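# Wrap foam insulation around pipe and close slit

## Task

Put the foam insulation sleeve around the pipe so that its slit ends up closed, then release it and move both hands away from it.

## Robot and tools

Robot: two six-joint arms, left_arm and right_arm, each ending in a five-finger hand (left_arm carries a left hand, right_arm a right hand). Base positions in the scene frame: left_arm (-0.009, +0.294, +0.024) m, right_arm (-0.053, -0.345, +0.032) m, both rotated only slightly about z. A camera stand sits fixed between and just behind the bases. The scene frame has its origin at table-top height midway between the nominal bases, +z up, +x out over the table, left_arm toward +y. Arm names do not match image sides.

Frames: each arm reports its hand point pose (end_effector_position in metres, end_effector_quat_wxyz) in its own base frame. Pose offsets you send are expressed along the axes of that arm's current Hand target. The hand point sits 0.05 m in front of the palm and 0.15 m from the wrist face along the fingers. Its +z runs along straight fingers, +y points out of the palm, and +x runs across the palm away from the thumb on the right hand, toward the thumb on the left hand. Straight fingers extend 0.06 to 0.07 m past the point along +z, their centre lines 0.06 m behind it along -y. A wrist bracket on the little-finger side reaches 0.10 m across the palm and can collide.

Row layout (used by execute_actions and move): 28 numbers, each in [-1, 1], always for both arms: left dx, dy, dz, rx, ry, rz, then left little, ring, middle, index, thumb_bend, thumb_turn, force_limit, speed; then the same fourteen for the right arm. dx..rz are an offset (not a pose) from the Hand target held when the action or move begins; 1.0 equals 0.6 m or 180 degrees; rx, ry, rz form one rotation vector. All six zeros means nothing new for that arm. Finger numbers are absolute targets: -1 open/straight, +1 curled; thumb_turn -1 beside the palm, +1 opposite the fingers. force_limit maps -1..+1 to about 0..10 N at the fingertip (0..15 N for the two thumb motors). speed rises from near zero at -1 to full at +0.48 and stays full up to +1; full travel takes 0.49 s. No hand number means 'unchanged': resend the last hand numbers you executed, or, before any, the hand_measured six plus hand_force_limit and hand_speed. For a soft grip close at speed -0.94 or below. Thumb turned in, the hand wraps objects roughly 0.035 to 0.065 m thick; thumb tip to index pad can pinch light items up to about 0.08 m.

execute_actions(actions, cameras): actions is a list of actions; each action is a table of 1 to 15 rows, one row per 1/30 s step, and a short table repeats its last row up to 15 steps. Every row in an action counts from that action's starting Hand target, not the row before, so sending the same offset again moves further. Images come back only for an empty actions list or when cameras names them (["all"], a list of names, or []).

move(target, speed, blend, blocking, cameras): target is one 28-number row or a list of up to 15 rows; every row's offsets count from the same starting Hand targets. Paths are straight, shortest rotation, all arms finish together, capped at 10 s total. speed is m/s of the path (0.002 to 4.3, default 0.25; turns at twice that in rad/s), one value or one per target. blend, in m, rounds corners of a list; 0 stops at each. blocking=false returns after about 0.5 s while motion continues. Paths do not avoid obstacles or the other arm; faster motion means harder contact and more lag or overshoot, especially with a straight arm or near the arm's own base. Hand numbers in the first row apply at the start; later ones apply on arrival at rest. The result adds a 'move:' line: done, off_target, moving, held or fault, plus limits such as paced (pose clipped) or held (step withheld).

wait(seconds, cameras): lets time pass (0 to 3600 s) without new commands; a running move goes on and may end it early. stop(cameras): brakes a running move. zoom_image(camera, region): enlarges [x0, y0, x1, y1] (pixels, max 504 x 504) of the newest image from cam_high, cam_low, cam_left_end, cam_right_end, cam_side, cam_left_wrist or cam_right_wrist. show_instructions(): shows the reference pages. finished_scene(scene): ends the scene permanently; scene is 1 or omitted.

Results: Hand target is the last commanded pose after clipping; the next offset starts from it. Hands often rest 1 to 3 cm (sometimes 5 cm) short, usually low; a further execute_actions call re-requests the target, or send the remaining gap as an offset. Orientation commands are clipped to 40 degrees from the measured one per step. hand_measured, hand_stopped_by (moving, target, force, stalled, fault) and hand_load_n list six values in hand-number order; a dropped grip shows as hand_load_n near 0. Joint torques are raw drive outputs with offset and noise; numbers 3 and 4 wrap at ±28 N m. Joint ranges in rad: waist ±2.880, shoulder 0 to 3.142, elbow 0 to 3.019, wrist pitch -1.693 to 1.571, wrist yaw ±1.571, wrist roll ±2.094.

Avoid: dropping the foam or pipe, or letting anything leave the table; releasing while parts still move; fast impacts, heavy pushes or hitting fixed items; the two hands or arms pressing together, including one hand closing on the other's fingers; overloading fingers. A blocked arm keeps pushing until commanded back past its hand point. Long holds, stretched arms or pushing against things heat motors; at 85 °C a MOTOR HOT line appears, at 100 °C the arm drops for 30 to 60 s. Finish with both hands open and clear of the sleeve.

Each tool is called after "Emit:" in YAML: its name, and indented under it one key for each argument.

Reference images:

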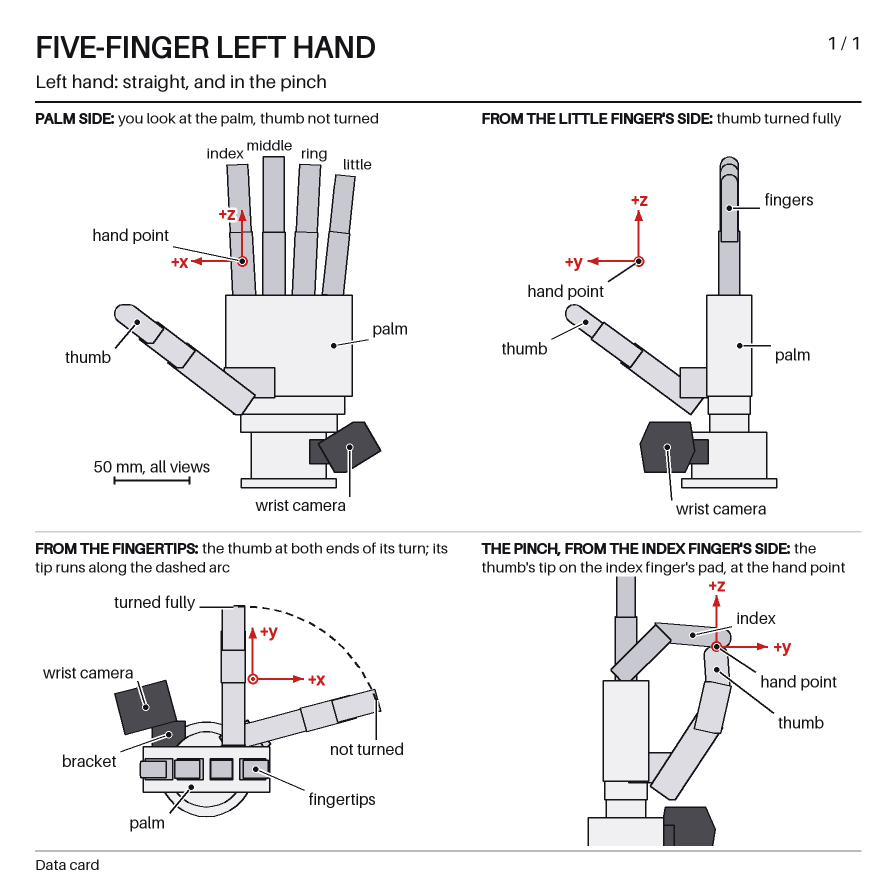

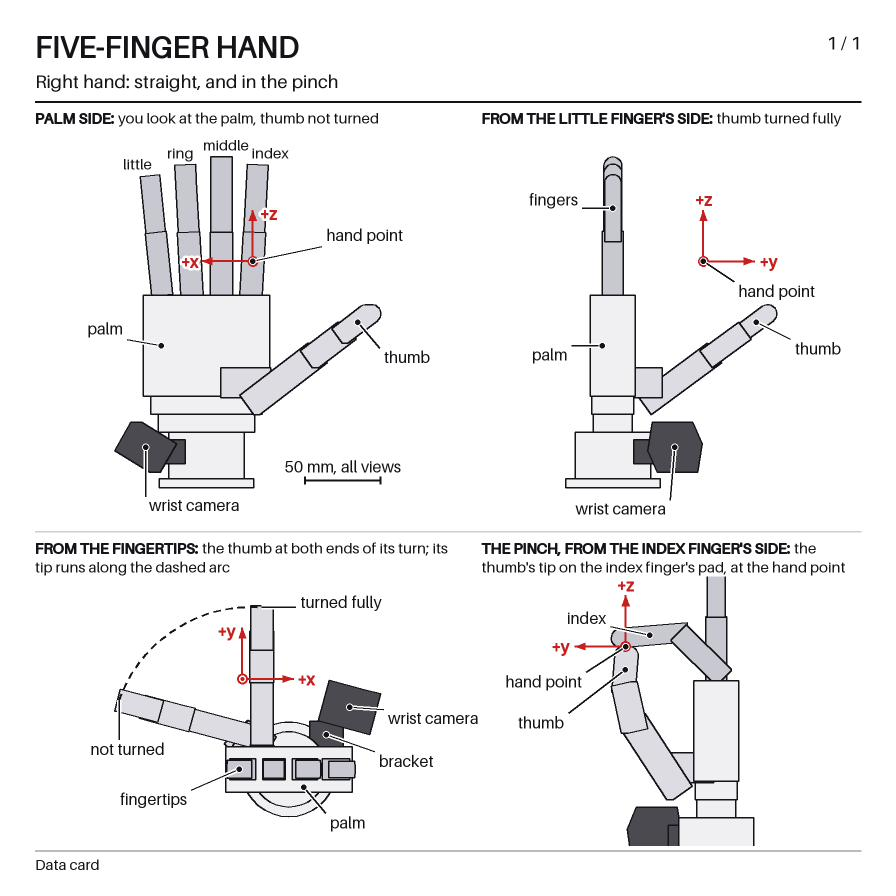

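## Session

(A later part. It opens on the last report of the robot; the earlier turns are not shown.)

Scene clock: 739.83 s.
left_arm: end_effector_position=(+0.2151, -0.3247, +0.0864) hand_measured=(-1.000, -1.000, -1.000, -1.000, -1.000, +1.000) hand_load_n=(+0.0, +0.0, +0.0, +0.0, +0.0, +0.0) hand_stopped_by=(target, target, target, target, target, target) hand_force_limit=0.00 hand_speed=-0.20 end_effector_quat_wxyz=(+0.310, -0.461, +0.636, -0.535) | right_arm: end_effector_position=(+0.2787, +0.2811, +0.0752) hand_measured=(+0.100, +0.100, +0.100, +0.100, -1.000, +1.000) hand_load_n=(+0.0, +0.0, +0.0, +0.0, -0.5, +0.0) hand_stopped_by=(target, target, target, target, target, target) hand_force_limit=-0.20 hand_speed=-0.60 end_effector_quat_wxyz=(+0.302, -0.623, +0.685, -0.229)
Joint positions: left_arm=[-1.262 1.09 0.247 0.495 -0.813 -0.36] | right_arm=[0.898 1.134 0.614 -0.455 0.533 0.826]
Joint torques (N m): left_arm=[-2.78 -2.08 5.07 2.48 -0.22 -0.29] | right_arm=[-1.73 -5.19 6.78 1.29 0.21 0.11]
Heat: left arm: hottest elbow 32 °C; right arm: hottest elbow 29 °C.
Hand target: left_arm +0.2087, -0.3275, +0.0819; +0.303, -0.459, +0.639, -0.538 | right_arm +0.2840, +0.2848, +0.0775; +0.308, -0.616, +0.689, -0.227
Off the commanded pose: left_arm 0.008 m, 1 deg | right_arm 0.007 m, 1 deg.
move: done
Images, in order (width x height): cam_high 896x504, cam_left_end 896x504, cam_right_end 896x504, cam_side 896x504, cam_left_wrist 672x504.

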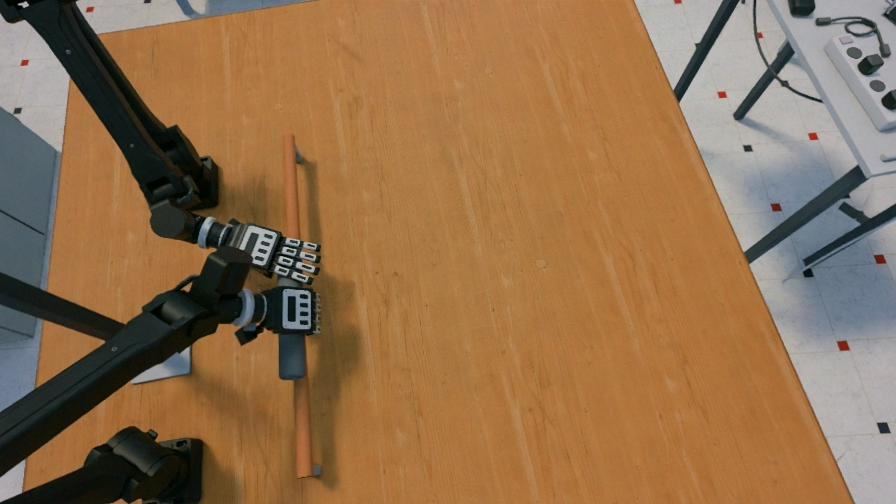

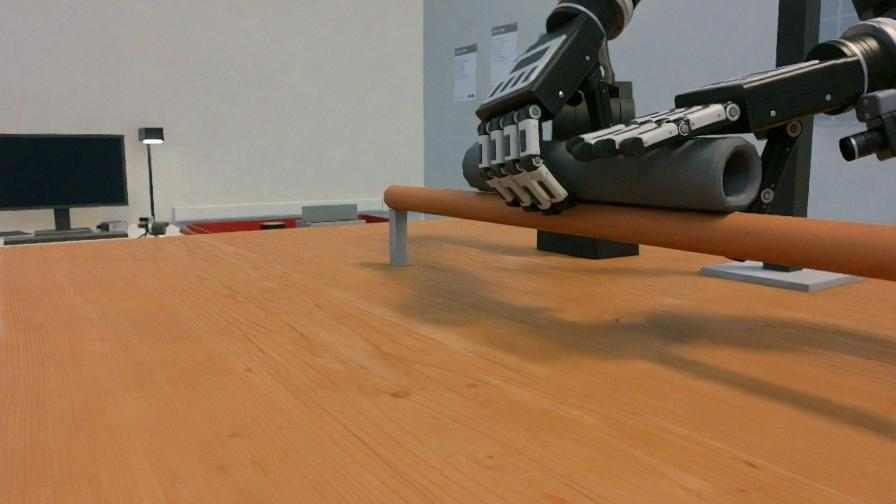

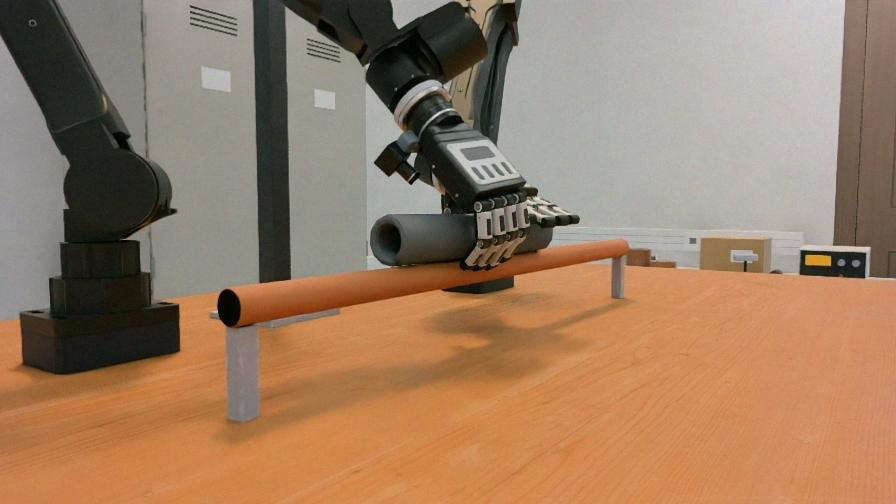

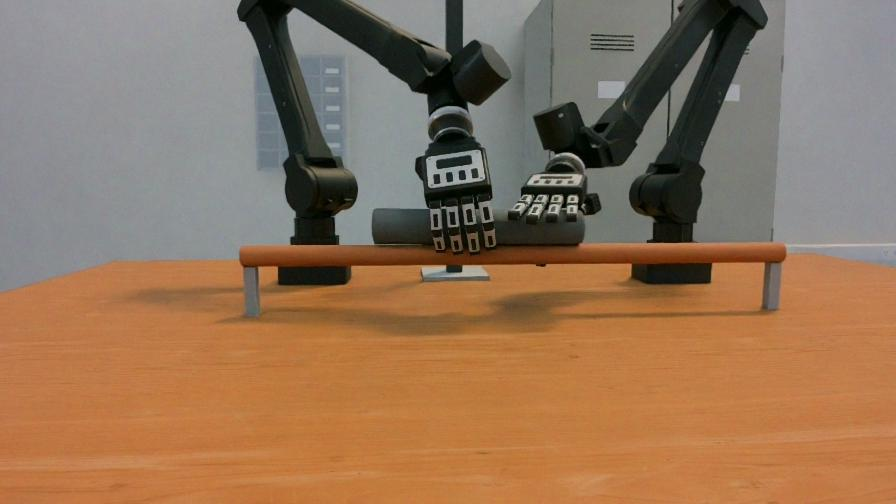

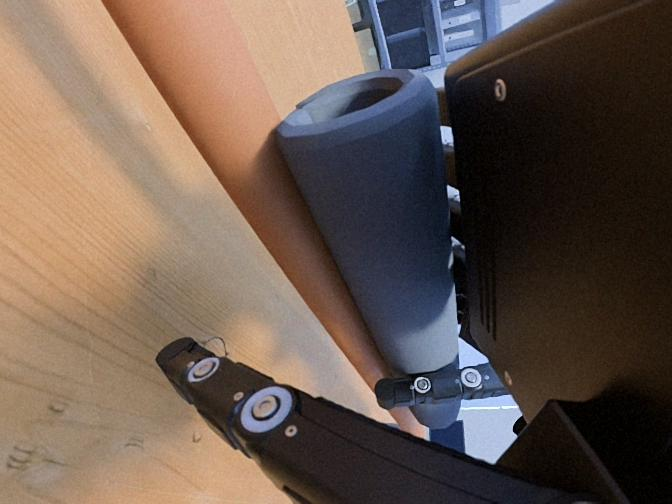

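Emit:
move:
  target:
    - [0,0,0, 0,0,0, -1,-1,-1,-1,-1,1,0,-0.2, -0.0014,-0.0116,0.0036,0.0439,-0.0061,-0.0030, -0.1,-0.1,-0.1,-0.1,-1,1,-0.2,-0.6]
  speed: 0.04

Emit:
move:
  target:
    - [-0.0071,0.0005,0.0159, 0,0,0, -1,-1,-1,-1,-1,1,0,-0.2, 0,0,0,0,0,0, -0.1,-0.1,-0.1,-0.1,-1,1,-0.2,-0.6]
  speed: 0.04
  cameras: ["cam_high","cam_side","cam_left_wrist","cam_left_end","cam_right_end"]

Emit:
zoom_image:
  camera: "cam_left_wrist"
  region: [200, 40, 460, 240]

Scene clock: 742.57 s.
left_arm: end_effector_position=(+0.2151, -0.3247, +0.0864) hand_measured=(-1.000, -1.000, -1.000, -1.000, -1.000, +1.000) hand_load_n=(+0.0, +0.0, +0.0, +0.0, +0.0, +0.0) hand_stopped_by=(target, target, target, target, target, target) hand_force_limit=0.00 hand_speed=-0.20 end_effector_quat_wxyz=(+0.310, -0.461, +0.636, -0.535) | right_arm: end_effector_position=(+0.2895, +0.2766, +0.0709) hand_measured=(-0.100, -0.100, -0.100, -0.100, -1.000, +1.000) hand_load_n=(+0.0, +0.0, +0.0, +0.0, +0.0, +0.0) hand_stopped_by=(target, target, target, target, target, target) hand_force_limit=-0.20 hand_speed=-0.60 end_effector_quat_wxyz=(+0.338, -0.601, +0.672, -0.272)
Joint positions: left_arm=[-1.262 1.09 0.247 0.495 -0.813 -0.36] | right_arm=[0.925 1.134 0.551 -0.31 0.641 0.803]
Joint torques (N m): left_arm=[-2.96 -2.02 5.08 2.47 -0.23 -0.28] | right_arm=[-0.26 -6.42 6.39 1.52 0.48 -0.03]
Heat: left arm: hottest elbow 31 °C; right arm: hottest elbow 29 °C.
Hand target: left_arm +0.2087, -0.3275, +0.0819; +0.303, -0.459, +0.639, -0.538 | right_arm +0.2905, +0.2848, +0.0808; +0.355, -0.599, +0.666, -0.269
Off the commanded pose: left_arm 0.008 m, 1 deg | right_arm 0.013 m, 2 deg.
move: off_target (right_arm)

Scene clock: 743.37 s.
left_arm: end_effector_position=(+0.2147, -0.3316, +0.0845) hand_measured=(-1.000, -1.000, -1.000, -1.000, -1.000, +1.000) hand_load_n=(+0.0, +0.0, +0.0, +0.0, +0.0, +0.0) hand_stopped_by=(target, target, target, target, target, target) hand_force_limit=0.00 hand_speed=-0.20 end_effector_quat_wxyz=(+0.298, -0.458, +0.638, -0.543) | right_arm: end_effector_position=(+0.2894, +0.2763, +0.0706) hand_measured=(-0.100, -0.100, -0.100, -0.100, -1.000, +1.000) hand_load_n=(+0.0, +0.0, +0.0, +0.0, +0.0, +0.0) hand_stopped_by=(target, target, target, target, target, target) hand_force_limit=-0.20 hand_speed=-0.60 end_effector_quat_wxyz=(+0.338, -0.601, +0.671, -0.272)
Joint positions: left_arm=[-1.253 1.117 0.247 0.537 -0.779 -0.36] | right_arm=[0.925 1.134 0.55 -0.309 0.642 0.802]
Joint torques (N m): left_arm=[-0.73 -2.14 5.07 2.51 -0.1 -0.1] | right_arm=[-0.56 -6.24 6.46 1.57 0.45 -0.04]
Heat: left arm: hottest elbow 31 °C; right arm: hottest elbow 29 °C.
Hand target: left_arm +0.2188, -0.3275, +0.0789; +0.303, -0.459, +0.639, -0.538 | right_arm +0.2906, +0.2848, +0.0809; +0.355, -0.599, +0.665, -0.269
Off the commanded pose: left_arm 0.008 m, 1 deg | right_arm 0.013 m, 2 deg.
move: done
Images, in order (width x height): cam_high 896x504, cam_left_end 896x504, cam_right_end 896x504, cam_side 896x504, cam_left_wrist 672x504.

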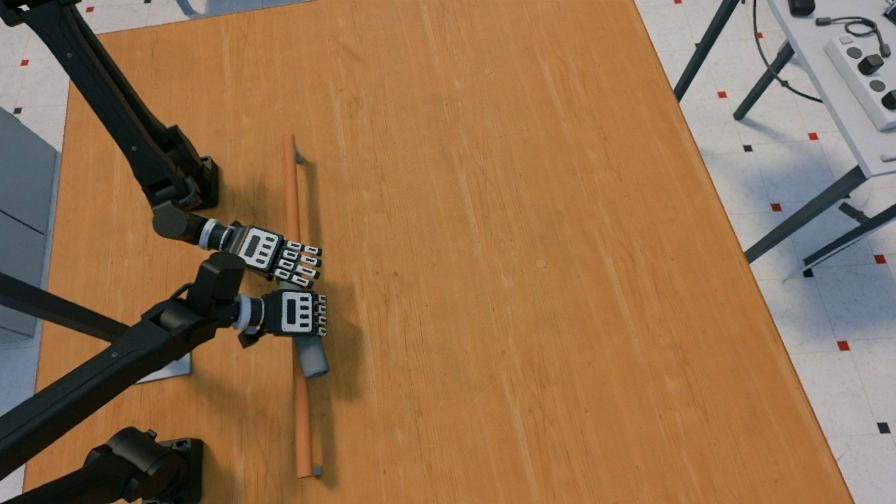

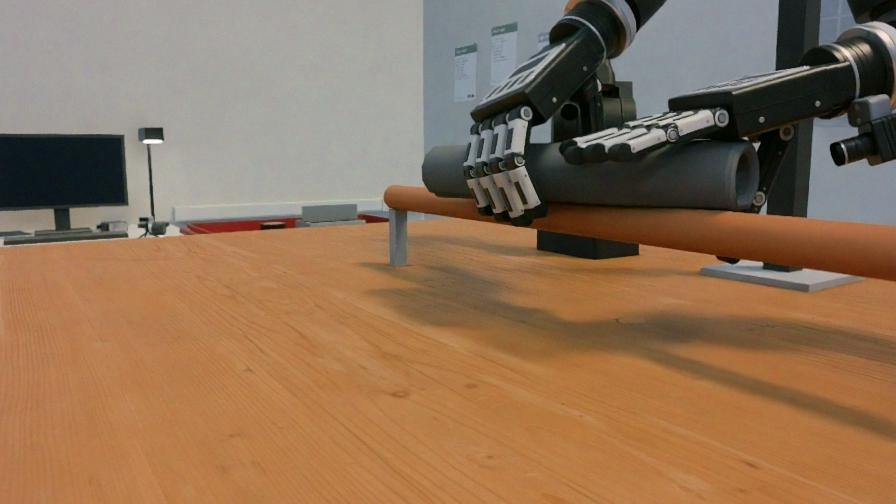

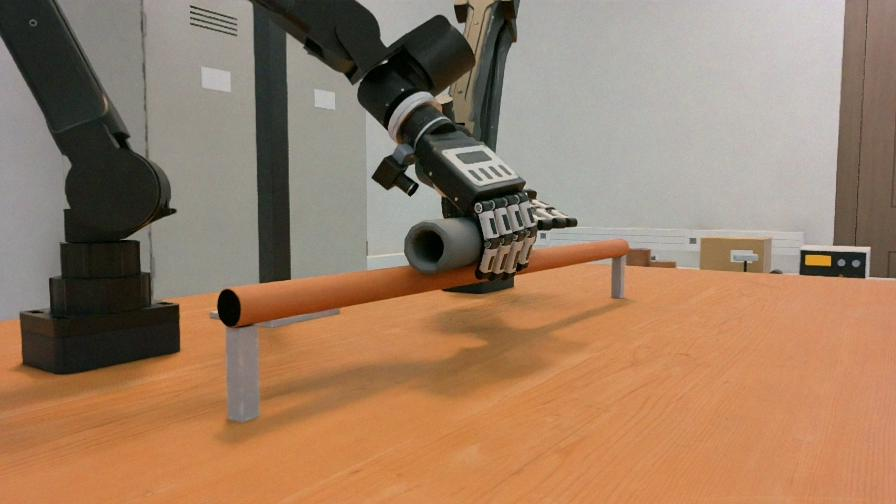

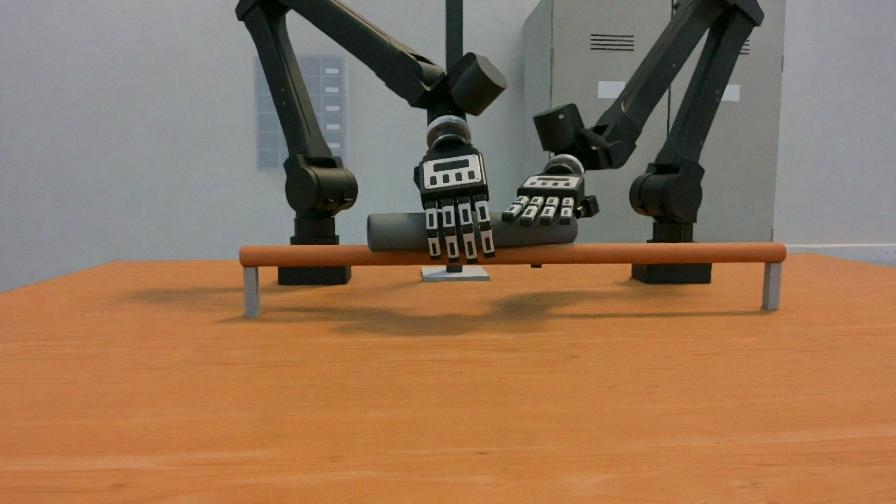

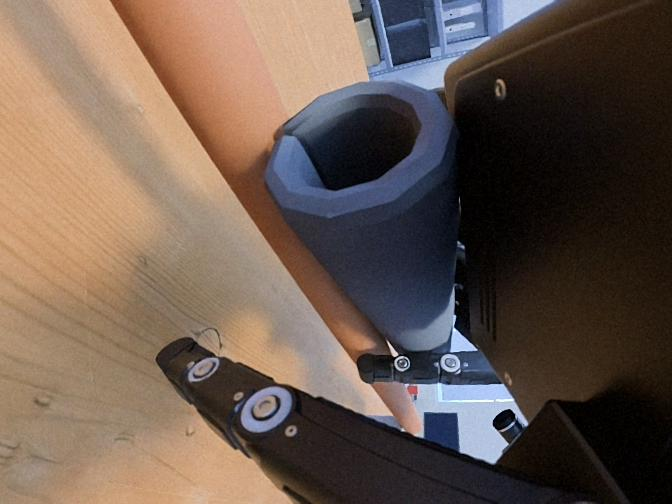

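Scaled by 1.938 from the camera's image (finer frame: 960x720).

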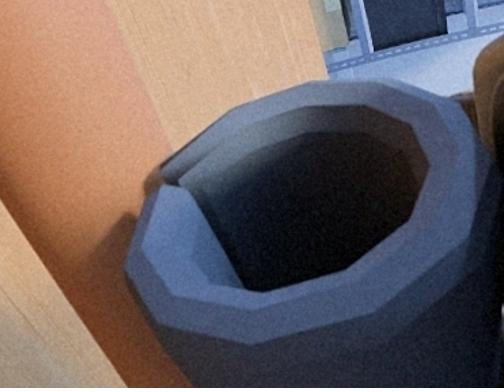

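Emit:
move:
  target:
    - [0,0,0, 0,0,0, -1,-1,-1,-1,-1,1,0,-0.2, 0.0003,0.0051,-0.0066,0,0,0, 0.25,0.22,0.2,0.18,-1,1,-0.2,-0.8]
  speed: 0.03
  cameras: ["cam_high","cam_side","cam_left_wrist","cam_left_end","cam_right_end"]

Scene clock: 745.20 s.
left_arm: end_effector_position=(+0.2146, -0.3320, +0.0848) hand_measured=(-1.000, -1.000, -1.000, -1.000, -1.000, +1.000) hand_load_n=(+0.0, +0.0, +0.0, +0.0, +0.0, +0.5) hand_stopped_by=(target, target, target, target, target, target) hand_force_limit=0.00 hand_speed=-0.20 end_effector_quat_wxyz=(+0.297, -0.458, +0.637, -0.544) | right_arm: end_effector_position=(+0.2858, +0.2765, +0.0696) hand_measured=(+0.250, +0.220, +0.200, +0.180, -1.000, +1.000) hand_load_n=(+0.5, +0.0, +0.0, +0.0, +0.0, +0.0) hand_stopped_by=(target, target, target, target, target, target) hand_force_limit=-0.20 hand_speed=-0.80 end_effector_quat_wxyz=(+0.338, -0.604, +0.668, -0.274)
Joint positions: left_arm=[-1.253 1.117 0.247 0.538 -0.777 -0.36] | right_arm=[0.937 1.13 0.544 -0.309 0.651 0.802]
Joint torques (N m): left_arm=[-0.79 -1.96 5.01 2.58 -0.13 -0.1] | right_arm=[-0.21 -6.95 6.52 1.18 0.45 0.1]
Heat: left arm: hottest elbow 31 °C; right arm: hottest elbow 29 °C.
Hand target: left_arm +0.2188, -0.3276, +0.0790; +0.303, -0.459, +0.639, -0.538 | right_arm +0.2855, +0.2848, +0.0809; +0.355, -0.599, +0.665, -0.269
Off the commanded pose: left_arm 0.009 m, 1 deg | right_arm 0.014 m, 2 deg.
move: off_target (right_arm)
Images, in order (width x height): cam_high 896x504, cam_left_end 896x504, cam_right_end 896x504, cam_side 896x504, cam_left_wrist 672x504.

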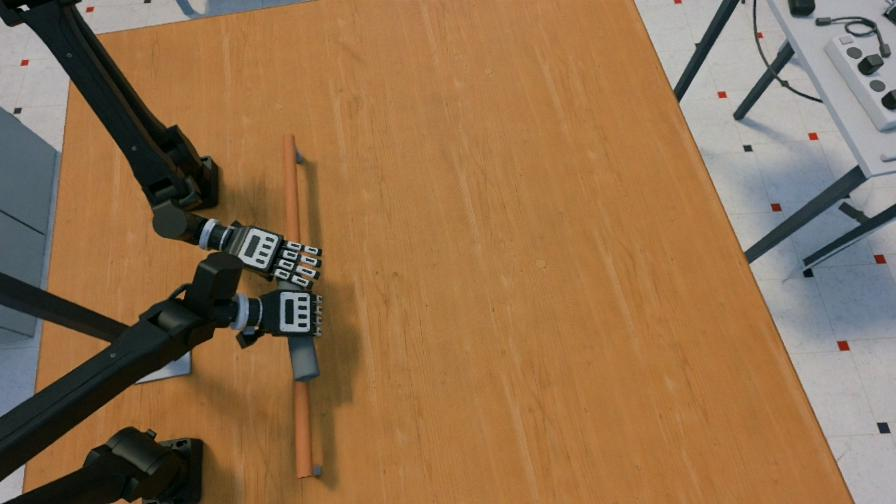

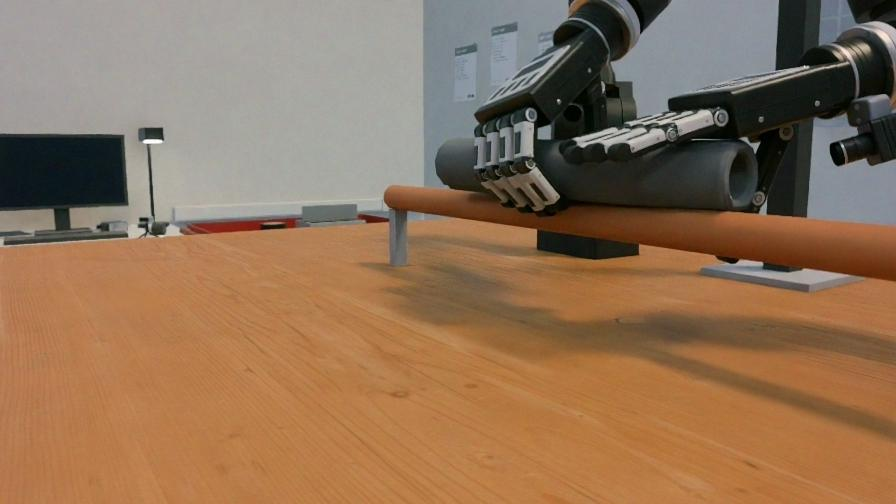

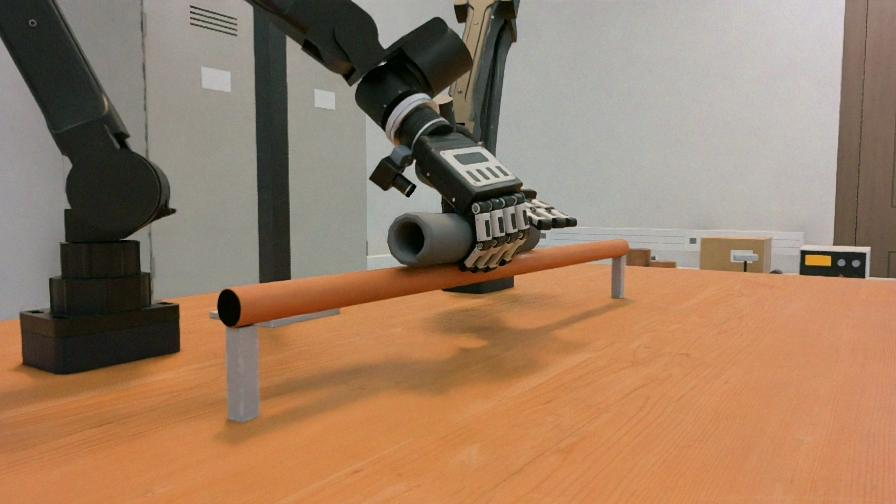

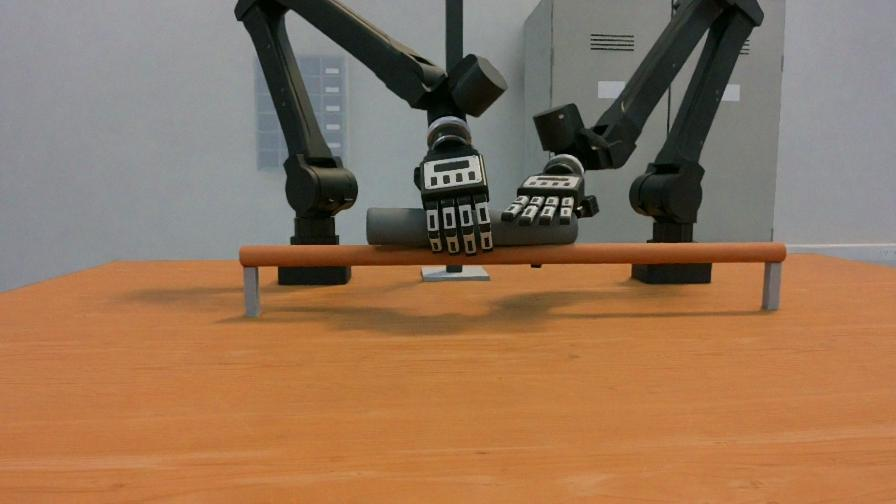

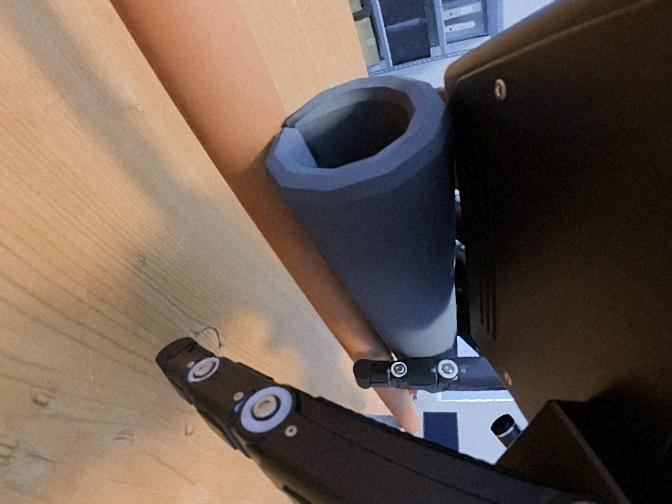

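Emit:
move:
  target:
    - [0,0,0, 0,0,0, -1,-1,-1,-1,-1,1,0,-0.2, 0.0003,0.0051,-0.0066,0,0,0, 0.38,0.36,0.335,0.31,-1,1,-0.2,-0.9]
  speed: 0.03

Scene clock: 746.13 s.
left_arm: end_effector_position=(+0.2147, -0.3325, +0.0858) hand_measured=(-1.000, -1.000, -1.000, -1.000, -1.000, +1.000) hand_load_n=(+0.0, +0.0, +0.0, +0.0, +0.0, +0.0) hand_stopped_by=(target, target, target, target, target, target) hand_force_limit=0.00 hand_speed=-0.20 end_effector_quat_wxyz=(+0.297, -0.458, +0.636, -0.545) | right_arm: end_effector_position=(+0.2842, +0.2765, +0.0712) hand_measured=(+0.380, +0.360, +0.334, +0.310, -1.000, +1.000) hand_load_n=(+0.5, +1.0, +1.5, +1.0, +0.0, +0.0) hand_stopped_by=(target, target, target, target, target, target) hand_force_limit=-0.20 hand_speed=-0.90 end_effector_quat_wxyz=(+0.342, -0.600, +0.668, -0.277)
Joint positions: left_arm=[-1.253 1.117 0.247 0.543 -0.777 -0.36] | right_arm=[0.948 1.123 0.54 -0.309 0.666 0.811]
Joint torques (N m): left_arm=[-0.67 -2.2 4.96 2.22 -0.16 -0.11] | right_arm=[0.26 -6.48 6.37 0.66 0.27 0.13]
Heat: left arm: hottest elbow 31 °C; right arm: hottest elbow 29 °C.
Hand target: left_arm +0.2188, -0.3276, +0.0790; +0.303, -0.459, +0.639, -0.538 | right_arm +0.2805, +0.2847, +0.0808; +0.355, -0.599, +0.665, -0.269
Off the commanded pose: left_arm 0.009 m, 1 deg | right_arm 0.013 m, 2 deg.
move: off_target (right_arm)

Emit:
move:
  target:
    - [0.0014,-0.0509,-0.0032, 0,0,0, -1,-1,-1,-1,-1,1,0,-0.2, 0,0,0,0,0,0, 0.38,0.36,0.335,0.31,-1,1,-0.2,-0.9]
  speed: 0.04
  cameras: ["cam_high","cam_side","cam_left_wrist","cam_left_end","cam_right_end"]

Scene clock: 747.63 s.
left_arm: end_effector_position=(+0.2145, -0.3191, +0.0911) hand_measured=(-1.000, -1.000, -1.000, -1.000, -1.000, +1.000) hand_load_n=(+0.0, +0.0, -0.5, +0.0, +0.0, +0.0) hand_stopped_by=(target, target, target, target, target, target) hand_force_limit=0.00 hand_speed=-0.20 end_effector_quat_wxyz=(+0.299, -0.457, +0.648, -0.531) | right_arm: end_effector_position=(+0.2834, +0.2778, +0.0725) hand_measured=(+0.380, +0.360, +0.334, +0.310, -1.000, +1.000) hand_load_n=(+0.0, +0.5, +0.5, +0.0, +0.0, +0.0) hand_stopped_by=(target, target, target, target, target, target) hand_force_limit=-0.20 hand_speed=-0.90 end_effector_quat_wxyz=(+0.344, -0.600, +0.667, -0.276)
Joint positions: left_arm=[-1.232 1.019 0.247 0.411 -0.754 -0.355] | right_arm=[0.951 1.119 0.54 -0.309 0.666 0.813]
Joint torques (N m): left_arm=[-0.44 -3.6 8.59 1.09 -0.25 -0.04] | right_arm=[0.09 -6.42 6.54 0.64 0.26 0.12]
Heat: left arm: hottest elbow 31 °C; right arm: hottest elbow 29 °C.
Hand target: left_arm +0.2246, -0.3276, +0.1090; +0.303, -0.459, +0.639, -0.538 | right_arm +0.2805, +0.2848, +0.0808; +0.355, -0.599, +0.666, -0.269
Off the commanded pose: left_arm 0.022 m, 1 deg | right_arm 0.011 m, 1 deg.
move: off_target (left_arm)
Images, in order (width x height): cam_high 896x504, cam_left_end 896x504, cam_right_end 896x504, cam_side 896x504, cam_left_wrist 672x504.

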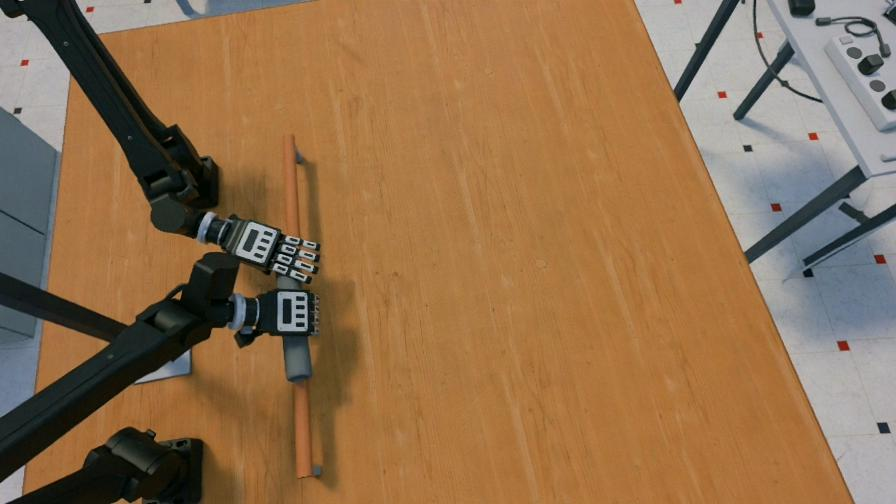

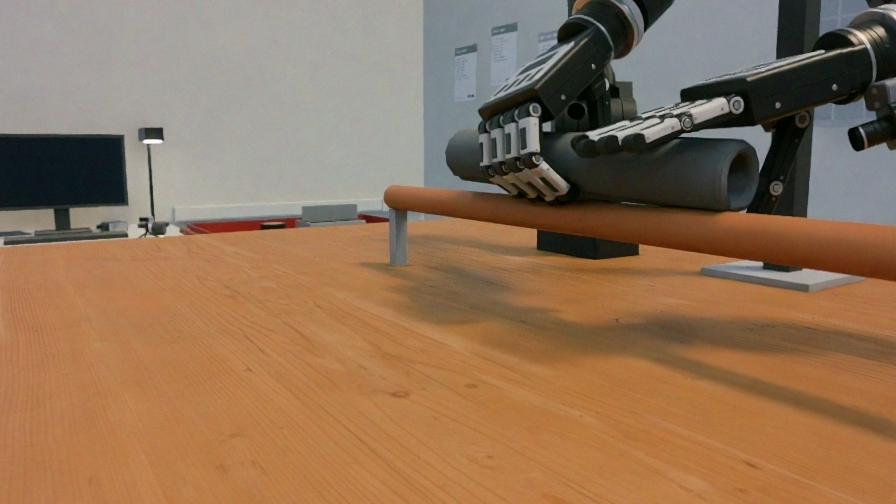

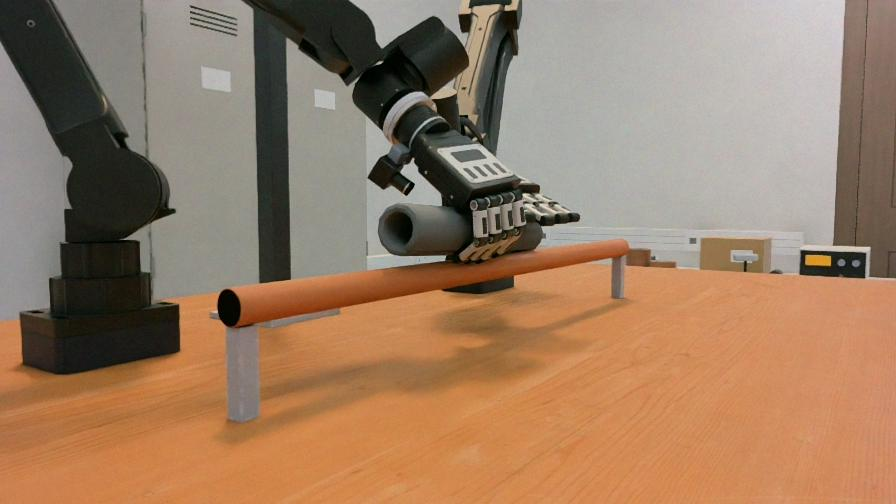

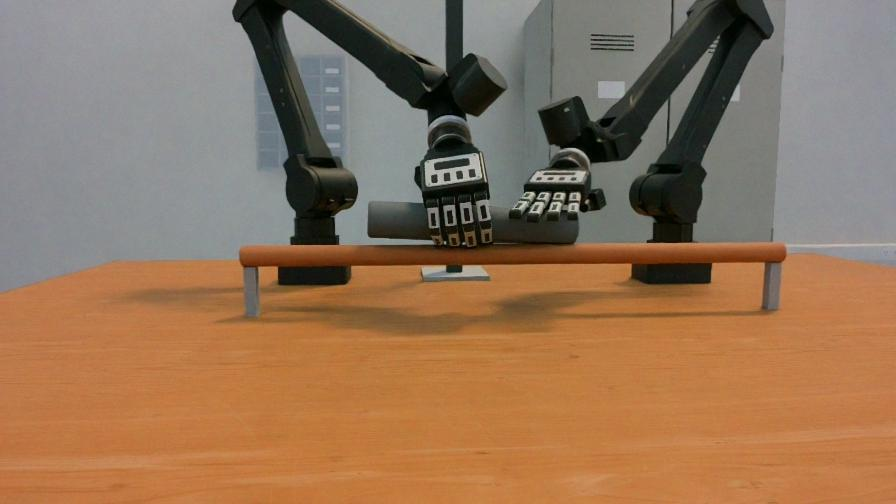

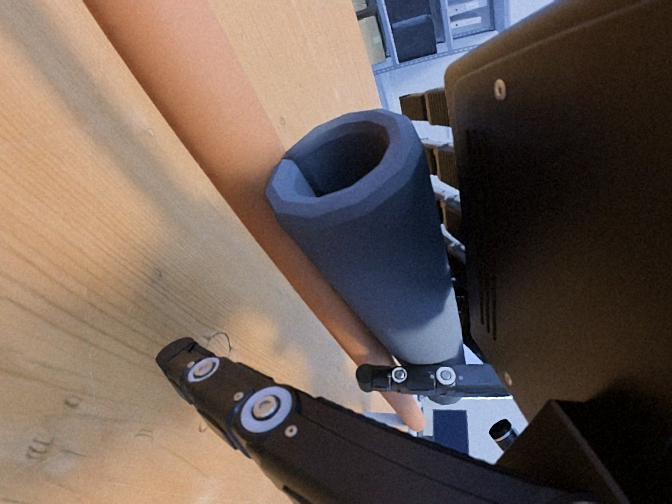

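Emit:
move:
  target:
    - [0,0,0, 0,0,0, -1,-1,-1,-1,-1,1,0,-0.2, 0.0012,0.0082,0,0.0023,0.0094,0.0149, 0.38,0.36,0.335,0.31,-1,1,-0.2,-0.9]
  speed: 0.04

Emit:
move:
  target:
    - [-0.0030,0.0467,0.0156, 0,0,0, -1,-1,-1,-1,-1,1,0,-0.2, 0,0,0,0,0,0, 0.38,0.36,0.335,0.31,-1,1,-0.2,-0.9]
  speed: 0.04
  cameras: ["cam_high","cam_side","cam_left_wrist","cam_left_end","cam_right_end"]

Scene clock: 749.43 s.
left_arm: end_effector_position=(+0.2149, -0.3188, +0.0913) hand_measured=(-1.000, -1.000, -1.000, -1.000, -1.000, +1.000) hand_load_n=(+0.0, +0.0, +0.0, +0.0, +0.0, +0.0) hand_stopped_by=(target, target, target, target, target, target) hand_force_limit=0.00 hand_speed=-0.20 end_effector_quat_wxyz=(+0.299, -0.457, +0.648, -0.531) | right_arm: end_effector_position=(+0.2828, +0.2779, +0.0742) hand_measured=(+0.380, +0.360, +0.334, +0.310, -1.000, +1.000) hand_load_n=(+0.0, +0.5, +1.0, +0.0, +0.0, +0.0) hand_stopped_by=(target, target, target, target, target, target) hand_force_limit=-0.20 hand_speed=-0.90 end_effector_quat_wxyz=(+0.349, -0.576, +0.685, -0.279)
Joint positions: left_arm=[-1.231 1.017 0.247 0.41 -0.754 -0.355] | right_arm=[0.969 1.119 0.54 -0.329 0.704 0.89]
Joint torques (N m): left_arm=[-0.73 -3.66 8.62 1.07 -0.23 -0.04] | right_arm=[0.03 -5.42 6.3 0.59 0.3 0.17]
Heat: left arm: hottest elbow 31 °C; right arm: hottest elbow 29 °C.
Hand target: left_arm +0.2247, -0.3276, +0.1090; +0.303, -0.459, +0.639, -0.538 | right_arm +0.2775, +0.2847, +0.0769; +0.353, -0.578, +0.684, -0.272
Off the commanded pose: left_arm 0.022 m, 1 deg | right_arm 0.009 m, 1 deg.
move: done

Scene clock: 750.73 s.
left_arm: end_effector_position=(+0.2221, -0.3307, +0.0848) hand_measured=(-1.000, -1.000, -1.000, -1.000, -1.000, +1.000) hand_load_n=(+0.0, +0.0, +0.0, +0.0, +0.0, +0.0) hand_stopped_by=(target, target, target, target, target, target) hand_force_limit=0.00 hand_speed=-0.20 end_effector_quat_wxyz=(+0.297, -0.462, +0.634, -0.545) | right_arm: end_effector_position=(+0.2828, +0.2778, +0.0743) hand_measured=(+0.380, +0.360, +0.334, +0.310, -1.000, +1.000) hand_load_n=(+0.0, +0.0, +0.5, +2.0, +0.0, -0.5) hand_stopped_by=(target, target, target, target, target, target) hand_force_limit=-0.20 hand_speed=-0.90 end_effector_quat_wxyz=(+0.349, -0.575, +0.685, -0.279)
Joint positions: left_arm=[-1.224 1.128 0.247 0.561 -0.755 -0.355] | right_arm=[0.969 1.119 0.54 -0.329 0.706 0.892]
Joint torques (N m): left_arm=[-0.85 -1.79 5.63 2.17 0 -0.04] | right_arm=[0.44 -5.3 6.3 0.42 0.25 0.14]
Heat: left arm: hottest elbow 31 °C; right arm: hottest elbow 29 °C.
Hand target: left_arm +0.2263, -0.3298, +0.0795; +0.303, -0.459, +0.639, -0.538 | right_arm +0.2775, +0.2847, +0.0768; +0.353, -0.578, +0.684, -0.272
Off the commanded pose: left_arm 0.007 m, 1 deg | right_arm 0.009 m, 1 deg.
move: done
Images, in order (width x height): cam_high 896x504, cam_left_end 896x504, cam_right_end 896x504, cam_side 896x504, cam_left_wrist 672x504.

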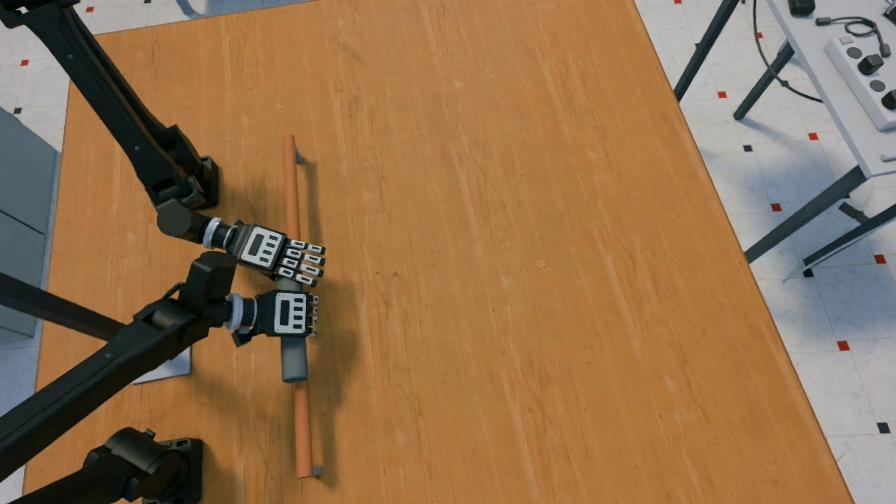

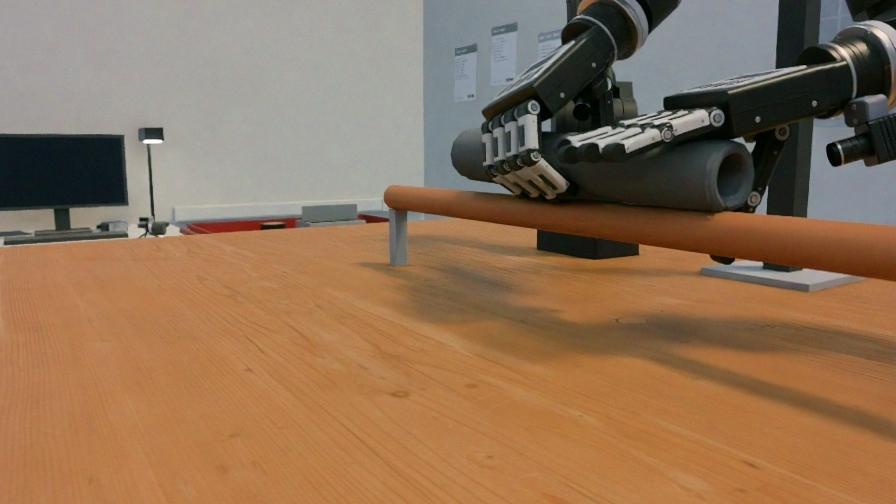

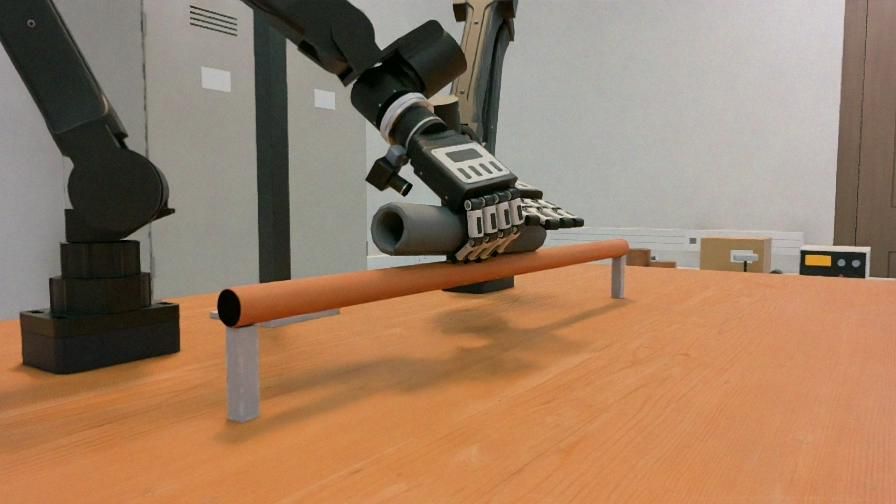

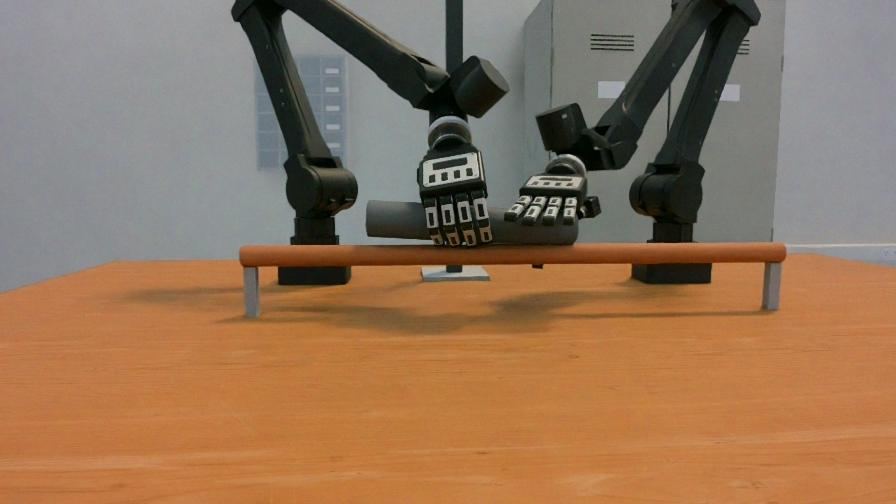

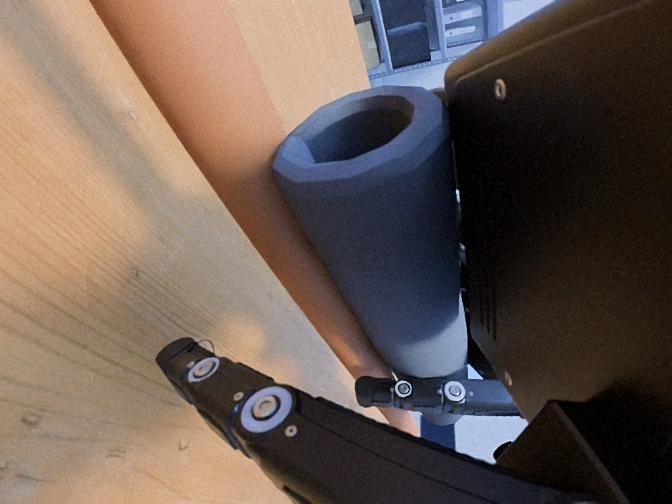

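Emit:
zoom_image:
  camera: "cam_left_wrist"
  region: [220, 60, 480, 260]

Emit:
zoom_image:
  camera: "cam_left_end"
  region: [670, 110, 810, 220]

Emit:
zoom_image:
  camera: "cam_right_end"
  region: [340, 180, 480, 280]

Scaled by 1.938 from the camera's image (finer frame: 960x720).

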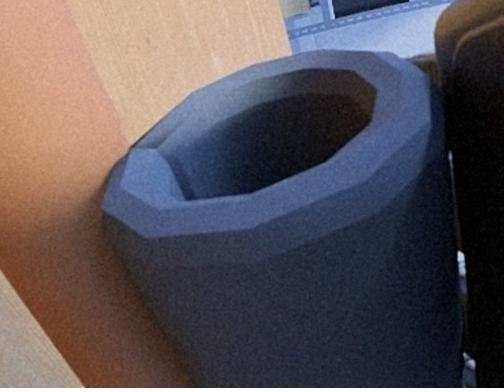

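Scaled by 3.600.

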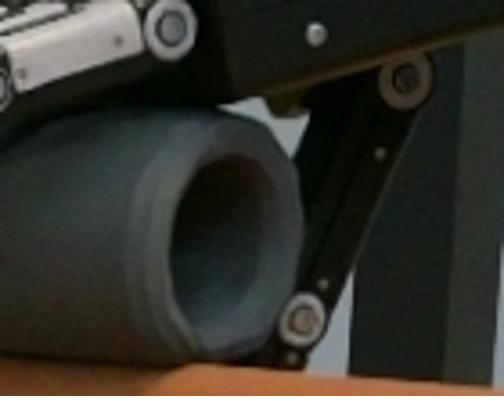

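Scaled by 3.600.

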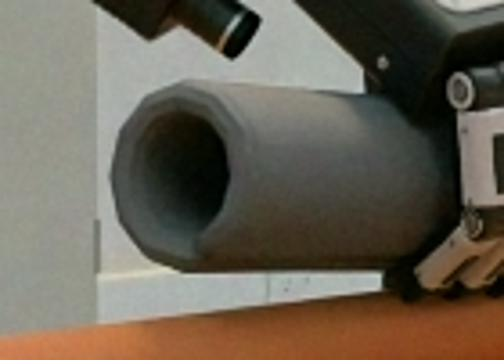

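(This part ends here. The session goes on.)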